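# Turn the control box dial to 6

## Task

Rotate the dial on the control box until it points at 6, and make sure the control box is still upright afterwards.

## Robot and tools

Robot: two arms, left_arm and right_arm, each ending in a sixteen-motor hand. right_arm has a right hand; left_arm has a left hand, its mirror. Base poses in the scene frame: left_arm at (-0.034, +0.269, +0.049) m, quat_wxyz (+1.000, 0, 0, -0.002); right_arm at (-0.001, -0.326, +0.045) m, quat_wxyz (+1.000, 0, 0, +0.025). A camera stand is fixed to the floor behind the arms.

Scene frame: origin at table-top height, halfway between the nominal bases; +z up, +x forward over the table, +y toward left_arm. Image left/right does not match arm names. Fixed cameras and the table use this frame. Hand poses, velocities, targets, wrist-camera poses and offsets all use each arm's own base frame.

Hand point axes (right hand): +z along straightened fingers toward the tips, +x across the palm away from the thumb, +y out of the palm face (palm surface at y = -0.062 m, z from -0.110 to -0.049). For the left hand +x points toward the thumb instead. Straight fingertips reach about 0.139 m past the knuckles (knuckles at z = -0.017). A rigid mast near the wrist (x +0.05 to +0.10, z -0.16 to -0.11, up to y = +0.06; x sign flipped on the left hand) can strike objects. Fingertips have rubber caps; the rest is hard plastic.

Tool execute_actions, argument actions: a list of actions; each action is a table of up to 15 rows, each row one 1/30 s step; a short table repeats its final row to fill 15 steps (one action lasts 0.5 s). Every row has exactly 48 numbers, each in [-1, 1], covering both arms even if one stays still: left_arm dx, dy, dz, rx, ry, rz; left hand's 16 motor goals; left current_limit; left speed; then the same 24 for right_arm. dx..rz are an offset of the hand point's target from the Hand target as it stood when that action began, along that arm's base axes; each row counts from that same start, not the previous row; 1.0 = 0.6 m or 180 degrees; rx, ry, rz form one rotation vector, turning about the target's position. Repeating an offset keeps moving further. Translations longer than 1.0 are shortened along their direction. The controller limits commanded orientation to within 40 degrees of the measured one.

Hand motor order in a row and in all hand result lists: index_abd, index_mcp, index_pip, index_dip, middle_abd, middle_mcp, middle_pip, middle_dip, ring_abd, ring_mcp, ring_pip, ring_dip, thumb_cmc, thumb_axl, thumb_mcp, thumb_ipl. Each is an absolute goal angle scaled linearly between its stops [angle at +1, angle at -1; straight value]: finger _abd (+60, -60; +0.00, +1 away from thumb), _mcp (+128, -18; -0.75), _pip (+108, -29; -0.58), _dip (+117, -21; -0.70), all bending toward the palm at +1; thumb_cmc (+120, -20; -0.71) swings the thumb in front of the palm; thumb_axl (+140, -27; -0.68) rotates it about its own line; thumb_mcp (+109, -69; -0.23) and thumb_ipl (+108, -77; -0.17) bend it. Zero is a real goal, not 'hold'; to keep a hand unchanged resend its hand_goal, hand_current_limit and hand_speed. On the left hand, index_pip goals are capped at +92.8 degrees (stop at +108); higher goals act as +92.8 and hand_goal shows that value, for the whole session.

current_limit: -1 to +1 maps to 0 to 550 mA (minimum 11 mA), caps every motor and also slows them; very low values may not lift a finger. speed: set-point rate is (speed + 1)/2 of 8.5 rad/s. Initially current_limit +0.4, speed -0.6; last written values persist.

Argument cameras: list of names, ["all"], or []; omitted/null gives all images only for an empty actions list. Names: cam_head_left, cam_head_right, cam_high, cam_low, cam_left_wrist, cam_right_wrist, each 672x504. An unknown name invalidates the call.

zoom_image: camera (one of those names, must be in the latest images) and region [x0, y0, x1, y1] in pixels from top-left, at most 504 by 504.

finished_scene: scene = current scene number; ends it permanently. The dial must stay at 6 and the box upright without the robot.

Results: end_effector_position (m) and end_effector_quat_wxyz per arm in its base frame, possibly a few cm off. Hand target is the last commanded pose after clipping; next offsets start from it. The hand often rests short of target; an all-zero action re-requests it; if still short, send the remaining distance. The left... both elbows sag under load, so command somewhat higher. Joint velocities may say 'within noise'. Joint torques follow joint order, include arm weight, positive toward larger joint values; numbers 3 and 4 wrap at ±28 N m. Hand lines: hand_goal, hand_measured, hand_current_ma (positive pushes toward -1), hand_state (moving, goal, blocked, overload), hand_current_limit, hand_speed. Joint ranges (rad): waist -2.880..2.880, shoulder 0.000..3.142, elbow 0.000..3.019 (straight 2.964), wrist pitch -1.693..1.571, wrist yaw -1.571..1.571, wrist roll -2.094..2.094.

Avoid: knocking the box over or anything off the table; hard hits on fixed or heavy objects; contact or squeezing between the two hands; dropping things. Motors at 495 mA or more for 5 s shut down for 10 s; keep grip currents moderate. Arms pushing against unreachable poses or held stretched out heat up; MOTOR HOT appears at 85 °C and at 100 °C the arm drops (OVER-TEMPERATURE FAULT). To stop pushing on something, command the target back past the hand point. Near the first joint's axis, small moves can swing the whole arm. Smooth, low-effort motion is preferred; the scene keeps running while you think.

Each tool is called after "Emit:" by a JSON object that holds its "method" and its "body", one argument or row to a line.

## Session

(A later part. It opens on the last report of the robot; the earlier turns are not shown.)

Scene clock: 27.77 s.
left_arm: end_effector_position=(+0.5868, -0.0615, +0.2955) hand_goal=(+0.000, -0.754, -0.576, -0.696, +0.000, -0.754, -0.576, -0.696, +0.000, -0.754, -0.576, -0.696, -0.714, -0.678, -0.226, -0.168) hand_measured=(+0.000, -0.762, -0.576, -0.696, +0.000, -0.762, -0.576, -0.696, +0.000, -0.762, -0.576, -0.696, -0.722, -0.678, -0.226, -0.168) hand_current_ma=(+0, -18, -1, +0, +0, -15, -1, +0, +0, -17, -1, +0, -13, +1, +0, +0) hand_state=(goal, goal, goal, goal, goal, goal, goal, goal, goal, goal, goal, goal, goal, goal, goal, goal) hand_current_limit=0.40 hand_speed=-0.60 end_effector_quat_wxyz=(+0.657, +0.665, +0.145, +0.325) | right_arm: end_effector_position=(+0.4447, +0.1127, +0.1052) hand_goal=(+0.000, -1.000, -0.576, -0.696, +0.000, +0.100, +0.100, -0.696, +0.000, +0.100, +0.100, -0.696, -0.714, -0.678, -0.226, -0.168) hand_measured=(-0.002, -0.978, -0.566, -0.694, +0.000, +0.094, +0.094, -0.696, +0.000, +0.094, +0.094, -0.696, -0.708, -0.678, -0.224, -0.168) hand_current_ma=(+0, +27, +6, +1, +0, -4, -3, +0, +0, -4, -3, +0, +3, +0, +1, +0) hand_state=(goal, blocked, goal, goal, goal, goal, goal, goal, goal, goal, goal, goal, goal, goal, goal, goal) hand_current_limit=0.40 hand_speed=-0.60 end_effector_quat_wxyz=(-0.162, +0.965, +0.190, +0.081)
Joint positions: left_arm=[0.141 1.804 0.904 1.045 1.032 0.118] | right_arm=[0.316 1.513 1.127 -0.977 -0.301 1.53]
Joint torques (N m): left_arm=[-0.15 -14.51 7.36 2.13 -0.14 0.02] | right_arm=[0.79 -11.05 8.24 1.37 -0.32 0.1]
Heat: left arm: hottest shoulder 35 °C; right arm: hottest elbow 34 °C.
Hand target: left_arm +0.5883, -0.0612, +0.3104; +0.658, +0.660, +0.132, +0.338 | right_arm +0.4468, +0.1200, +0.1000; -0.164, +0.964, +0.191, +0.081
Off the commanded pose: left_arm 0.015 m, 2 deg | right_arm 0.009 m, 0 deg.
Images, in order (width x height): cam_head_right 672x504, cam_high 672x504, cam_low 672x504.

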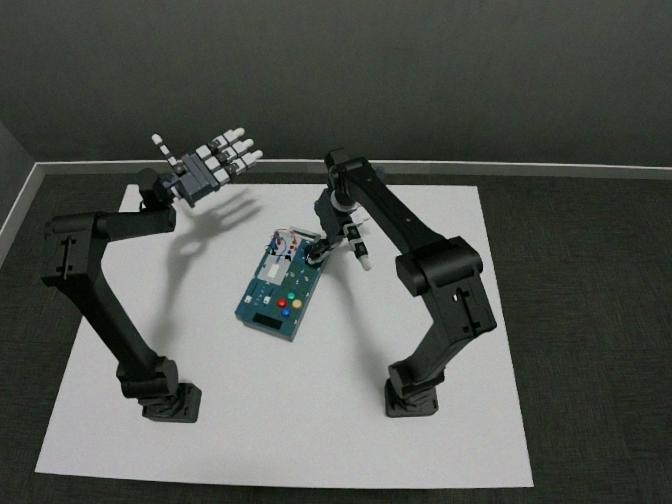

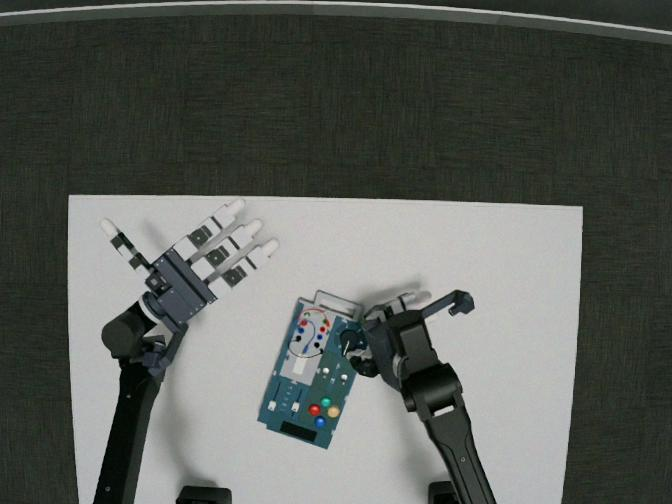

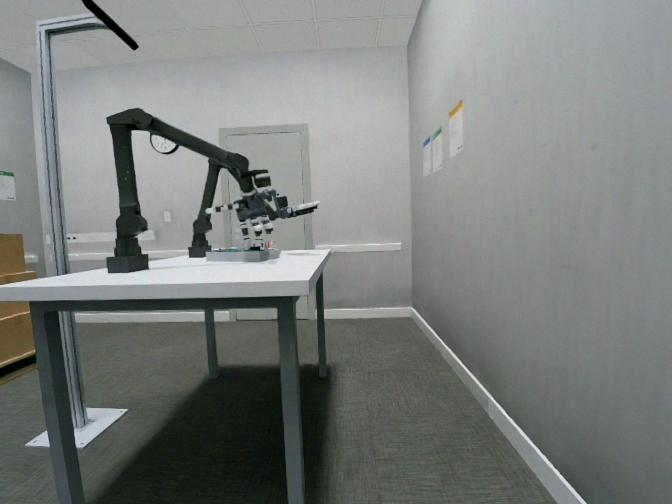

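Emit:
{"method": "execute_actions", "body": {
  "actions": [
    [[0,0,0,0,0,0,0,-0.754,-0.576,-0.696,0,-0.754,-0.576,-0.696,0,-0.754,-0.576,-0.696,-0.714,-0.678,-0.226,-0.168,0.4,-0.6,0.002,0.019,0,0,0,0,0,-1,-0.576,-0.696,0,0.1,0.1,-0.696,0,0.1,0.1,-0.696,-0.714,-0.678,-0.226,-0.168,0.4,-0.6]]
  ],
  "cameras": ["cam_head_right","cam_high"]
}}

Emit:
{"method": "zoom_image", "body": {
  "camera": "cam_high",
  "region": [310, 290, 410, 390]
}}

Emit:
{"method": "zoom_image", "body": {
  "camera": "cam_head_right",
  "region": [270, 200, 370, 300]
}}

Scene clock: 28.87 s.
left_arm: end_effector_position=(+0.5868, -0.0615, +0.2955) hand_goal=(+0.000, -0.754, -0.576, -0.696, +0.000, -0.754, -0.576, -0.696, +0.000, -0.754, -0.576, -0.696, -0.714, -0.678, -0.226, -0.168) hand_measured=(+0.000, -0.762, -0.576, -0.696, +0.000, -0.762, -0.576, -0.696, +0.000, -0.762, -0.576, -0.696, -0.722, -0.678, -0.226, -0.168) hand_current_ma=(+0, -18, -1, +0, +0, -15, -1, +0, +0, -17, -1, +0, -13, +1, +0, +0) hand_state=(goal, goal, goal, goal, goal, goal, goal, goal, goal, goal, goal, goal, goal, goal, goal, goal) hand_current_limit=0.40 hand_speed=-0.60 end_effector_quat_wxyz=(+0.657, +0.665, +0.145, +0.325) | right_arm: end_effector_position=(+0.4411, +0.1243, +0.0997) hand_goal=(+0.000, -1.000, -0.576, -0.696, +0.000, +0.100, +0.100, -0.696, +0.000, +0.100, +0.100, -0.696, -0.714, -0.678, -0.226, -0.168) hand_measured=(-0.002, -0.982, -0.570, -0.694, +0.000, +0.094, +0.094, -0.696, +0.000, +0.094, +0.094, -0.696, -0.708, -0.678, -0.224, -0.168) hand_current_ma=(+0, +18, +3, +1, +0, -4, -3, +0, +0, -4, -3, +0, +3, +0, +1, +0) hand_state=(goal, goal, goal, goal, goal, goal, goal, goal, goal, goal, goal, goal, goal, goal, goal, goal) hand_current_limit=0.40 hand_speed=-0.60 end_effector_quat_wxyz=(-0.163, +0.965, +0.190, +0.075)
Joint positions: left_arm=[0.141 1.804 0.904 1.045 1.032 0.118] | right_arm=[0.341 1.526 1.127 -0.969 -0.301 1.555]
Joint torques (N m): left_arm=[-0.03 -14.51 7.36 2.17 -0.15 0.02] | right_arm=[0.67 -11.58 9.18 1.31 -0.16 0.11]
Heat: left arm: hottest shoulder 35 °C; right arm: hottest elbow 34 °C.
Hand target: left_arm +0.5883, -0.0612, +0.3104; +0.658, +0.660, +0.132, +0.338 | right_arm +0.4481, +0.1313, +0.1000; -0.164, +0.964, +0.191, +0.081
Off the commanded pose: left_arm 0.015 m, 2 deg | right_arm 0.010 m, 1 deg.
Images, in order (width x height): cam_head_right 672x504, cam_high 672x504.

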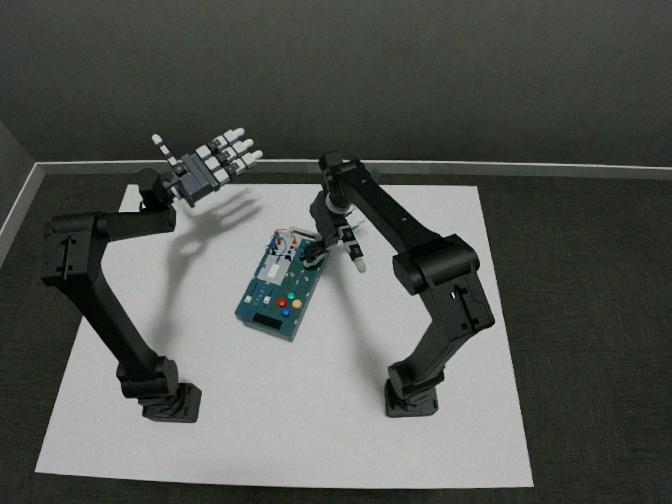

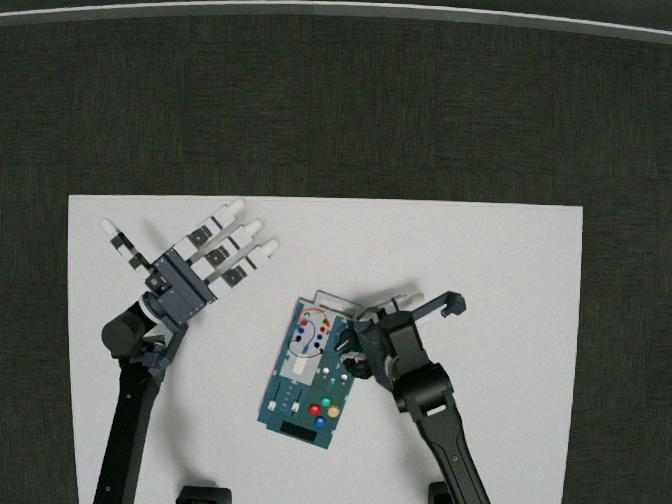

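Scaled by 5.040 from the camera's 672x504 image, which has a finer 960x720 frame.

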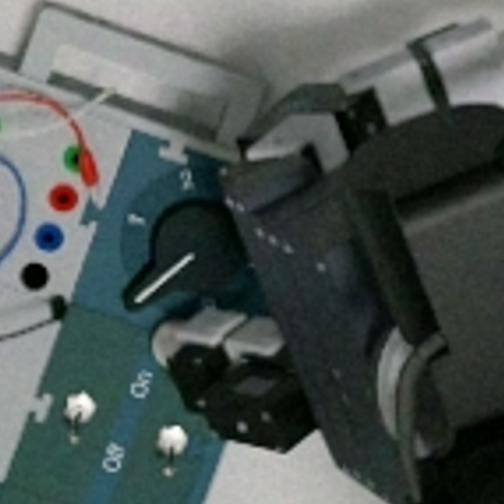

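Scaled by 5.040 from the camera's 672x504 image, which has a finer 960x720 frame.

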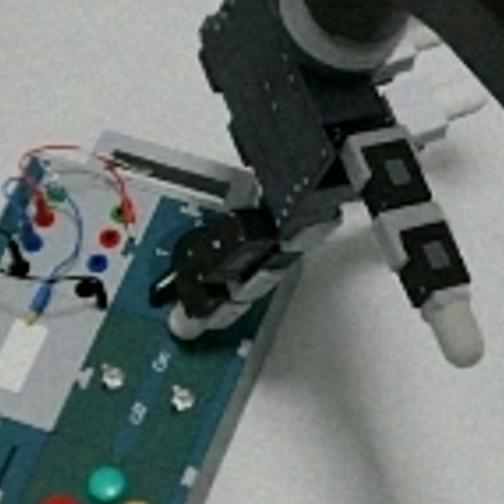

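Emit:
{"method": "execute_actions", "body": {
  "actions": [
    [[0,0,0,0,0,0,0,-0.754,-0.576,-0.696,0,-0.754,-0.576,-0.696,0,-0.754,-0.576,-0.696,-0.714,-0.678,-0.226,-0.168,0.4,-0.6,-0.012,-0.035,0.02,0,0,0,0,-1,-0.576,-0.696,0,0.1,0.1,-0.696,0,0.1,0.1,-0.696,-0.714,-0.678,-0.226,-0.168,0.4,-0.6]],
    [[0,0,0,0,0,0,0,-0.754,-0.576,-0.696,0,-0.754,-0.576,-0.696,0,-0.754,-0.576,-0.696,-0.714,-0.678,-0.226,-0.168,0.4,-0.6,0,-0.05,0.07,0,0,0,0,-1,-0.576,-0.696,0,0.1,0.1,-0.696,0,0.1,0.1,-0.696,-0.714,-0.678,-0.226,-0.168,0.4,-0.6]]
  ],
  "cameras": ["cam_head_right","cam_head_left","cam_high"]
}}

Emit:
{"method": "zoom_image", "body": {
  "camera": "cam_high",
  "region": [320, 310, 380, 370]
}}

Emit:
{"method": "zoom_image", "body": {
  "camera": "cam_head_left",
  "region": [275, 230, 325, 280]
}}

Scene clock: 30.60 s.
left_arm: end_effector_position=(+0.5868, -0.0615, +0.2955) hand_goal=(+0.000, -0.754, -0.576, -0.696, +0.000, -0.754, -0.576, -0.696, +0.000, -0.754, -0.576, -0.696, -0.714, -0.678, -0.226, -0.168) hand_measured=(+0.000, -0.762, -0.576, -0.696, +0.000, -0.762, -0.576, -0.696, +0.000, -0.762, -0.576, -0.696, -0.722, -0.678, -0.226, -0.168) hand_current_ma=(+0, -18, -1, +0, +0, -15, -1, +0, +0, -17, -1, +0, -13, +1, +0, +0) hand_state=(goal, goal, goal, goal, goal, goal, goal, goal, goal, goal, goal, goal, goal, goal, goal, goal) hand_current_limit=0.40 hand_speed=-0.60 end_effector_quat_wxyz=(+0.657, +0.665, +0.145, +0.325) | right_arm: end_effector_position=(+0.4210, +0.0770, +0.1285) hand_goal=(+0.000, -1.000, -0.576, -0.696, +0.000, +0.100, +0.100, -0.696, +0.000, +0.100, +0.100, -0.696, -0.714, -0.678, -0.226, -0.168) hand_measured=(-0.002, -0.984, -0.570, -0.694, +0.000, +0.094, +0.094, -0.696, +0.000, +0.094, +0.094, -0.696, -0.708, -0.678, -0.224, -0.168) hand_current_ma=(+0, +18, +3, +1, +0, -4, -3, +0, +0, -4, -3, +0, +3, +0, +1, +0) hand_state=(goal, goal, goal, goal, goal, goal, goal, goal, goal, goal, goal, goal, goal, goal, goal, goal) hand_current_limit=0.40 hand_speed=-0.60 end_effector_quat_wxyz=(-0.162, +0.968, +0.184, +0.054)
Joint positions: left_arm=[0.141 1.804 0.904 1.045 1.032 0.118] | right_arm=[0.248 1.449 1.127 -1.118 -0.317 1.465]
Joint torques (N m): left_arm=[-0.21 -14.51 7.34 2.17 -0.14 0.02] | right_arm=[-0.56 -12.22 12.64 0.16 -0.3 -0.12]
Heat: left arm: hottest shoulder 35 °C; right arm: hottest elbow 34 °C.
Hand target: left_arm +0.5883, -0.0612, +0.3104; +0.658, +0.660, +0.132, +0.338 | right_arm +0.4409, +0.0803, +0.1540; -0.164, +0.964, +0.190, +0.081
Off the commanded pose: left_arm 0.015 m, 2 deg | right_arm 0.032 m, 3 deg.
Images, in order (width x height): cam_head_left 672x504, cam_head_right 672x504, cam_high 672x504.

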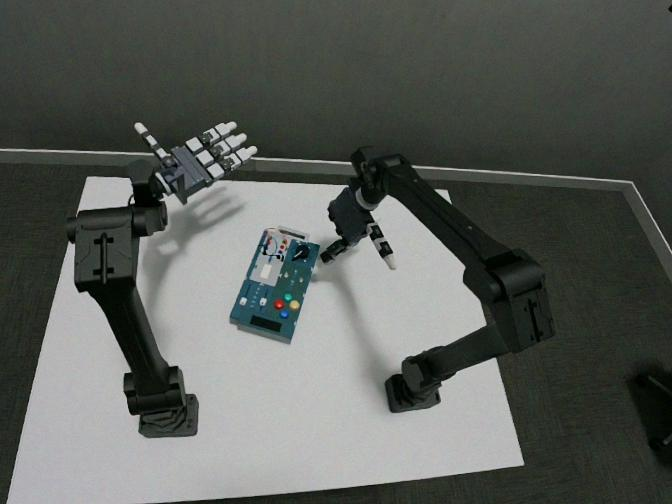

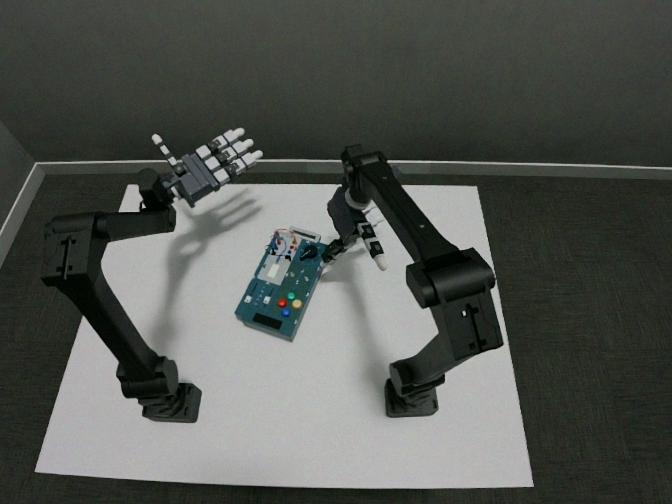

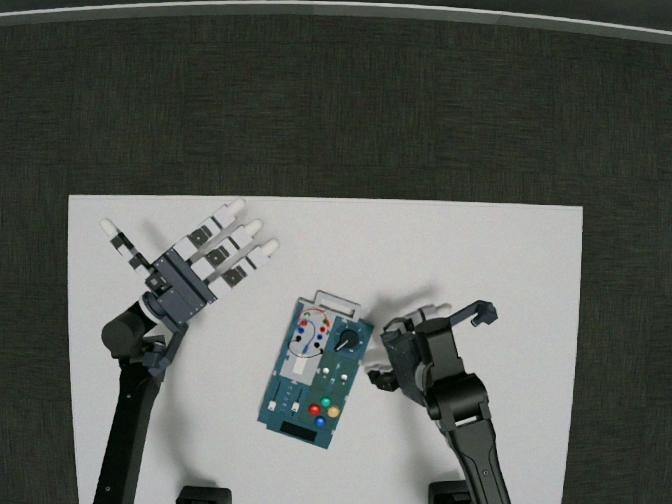

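Scaled by 8.400 from the camera's 672x504 image, which has a finer 960x720 frame.

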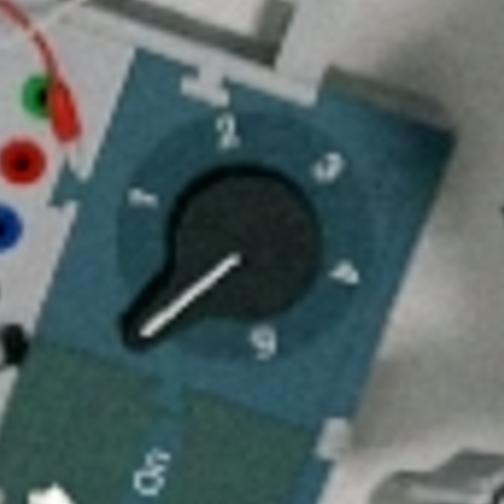

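Scaled by 10.080 from the camera's 672x504 image, which has a finer 960x720 frame.

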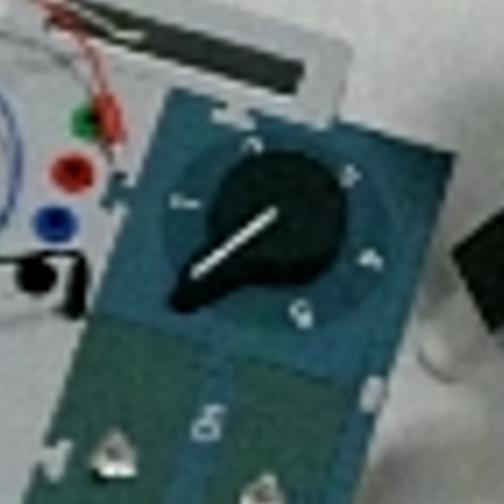

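Emit:
{"method": "finished_scene", "body": {
  "scene": 2
}}

The scene is finished: the task was done.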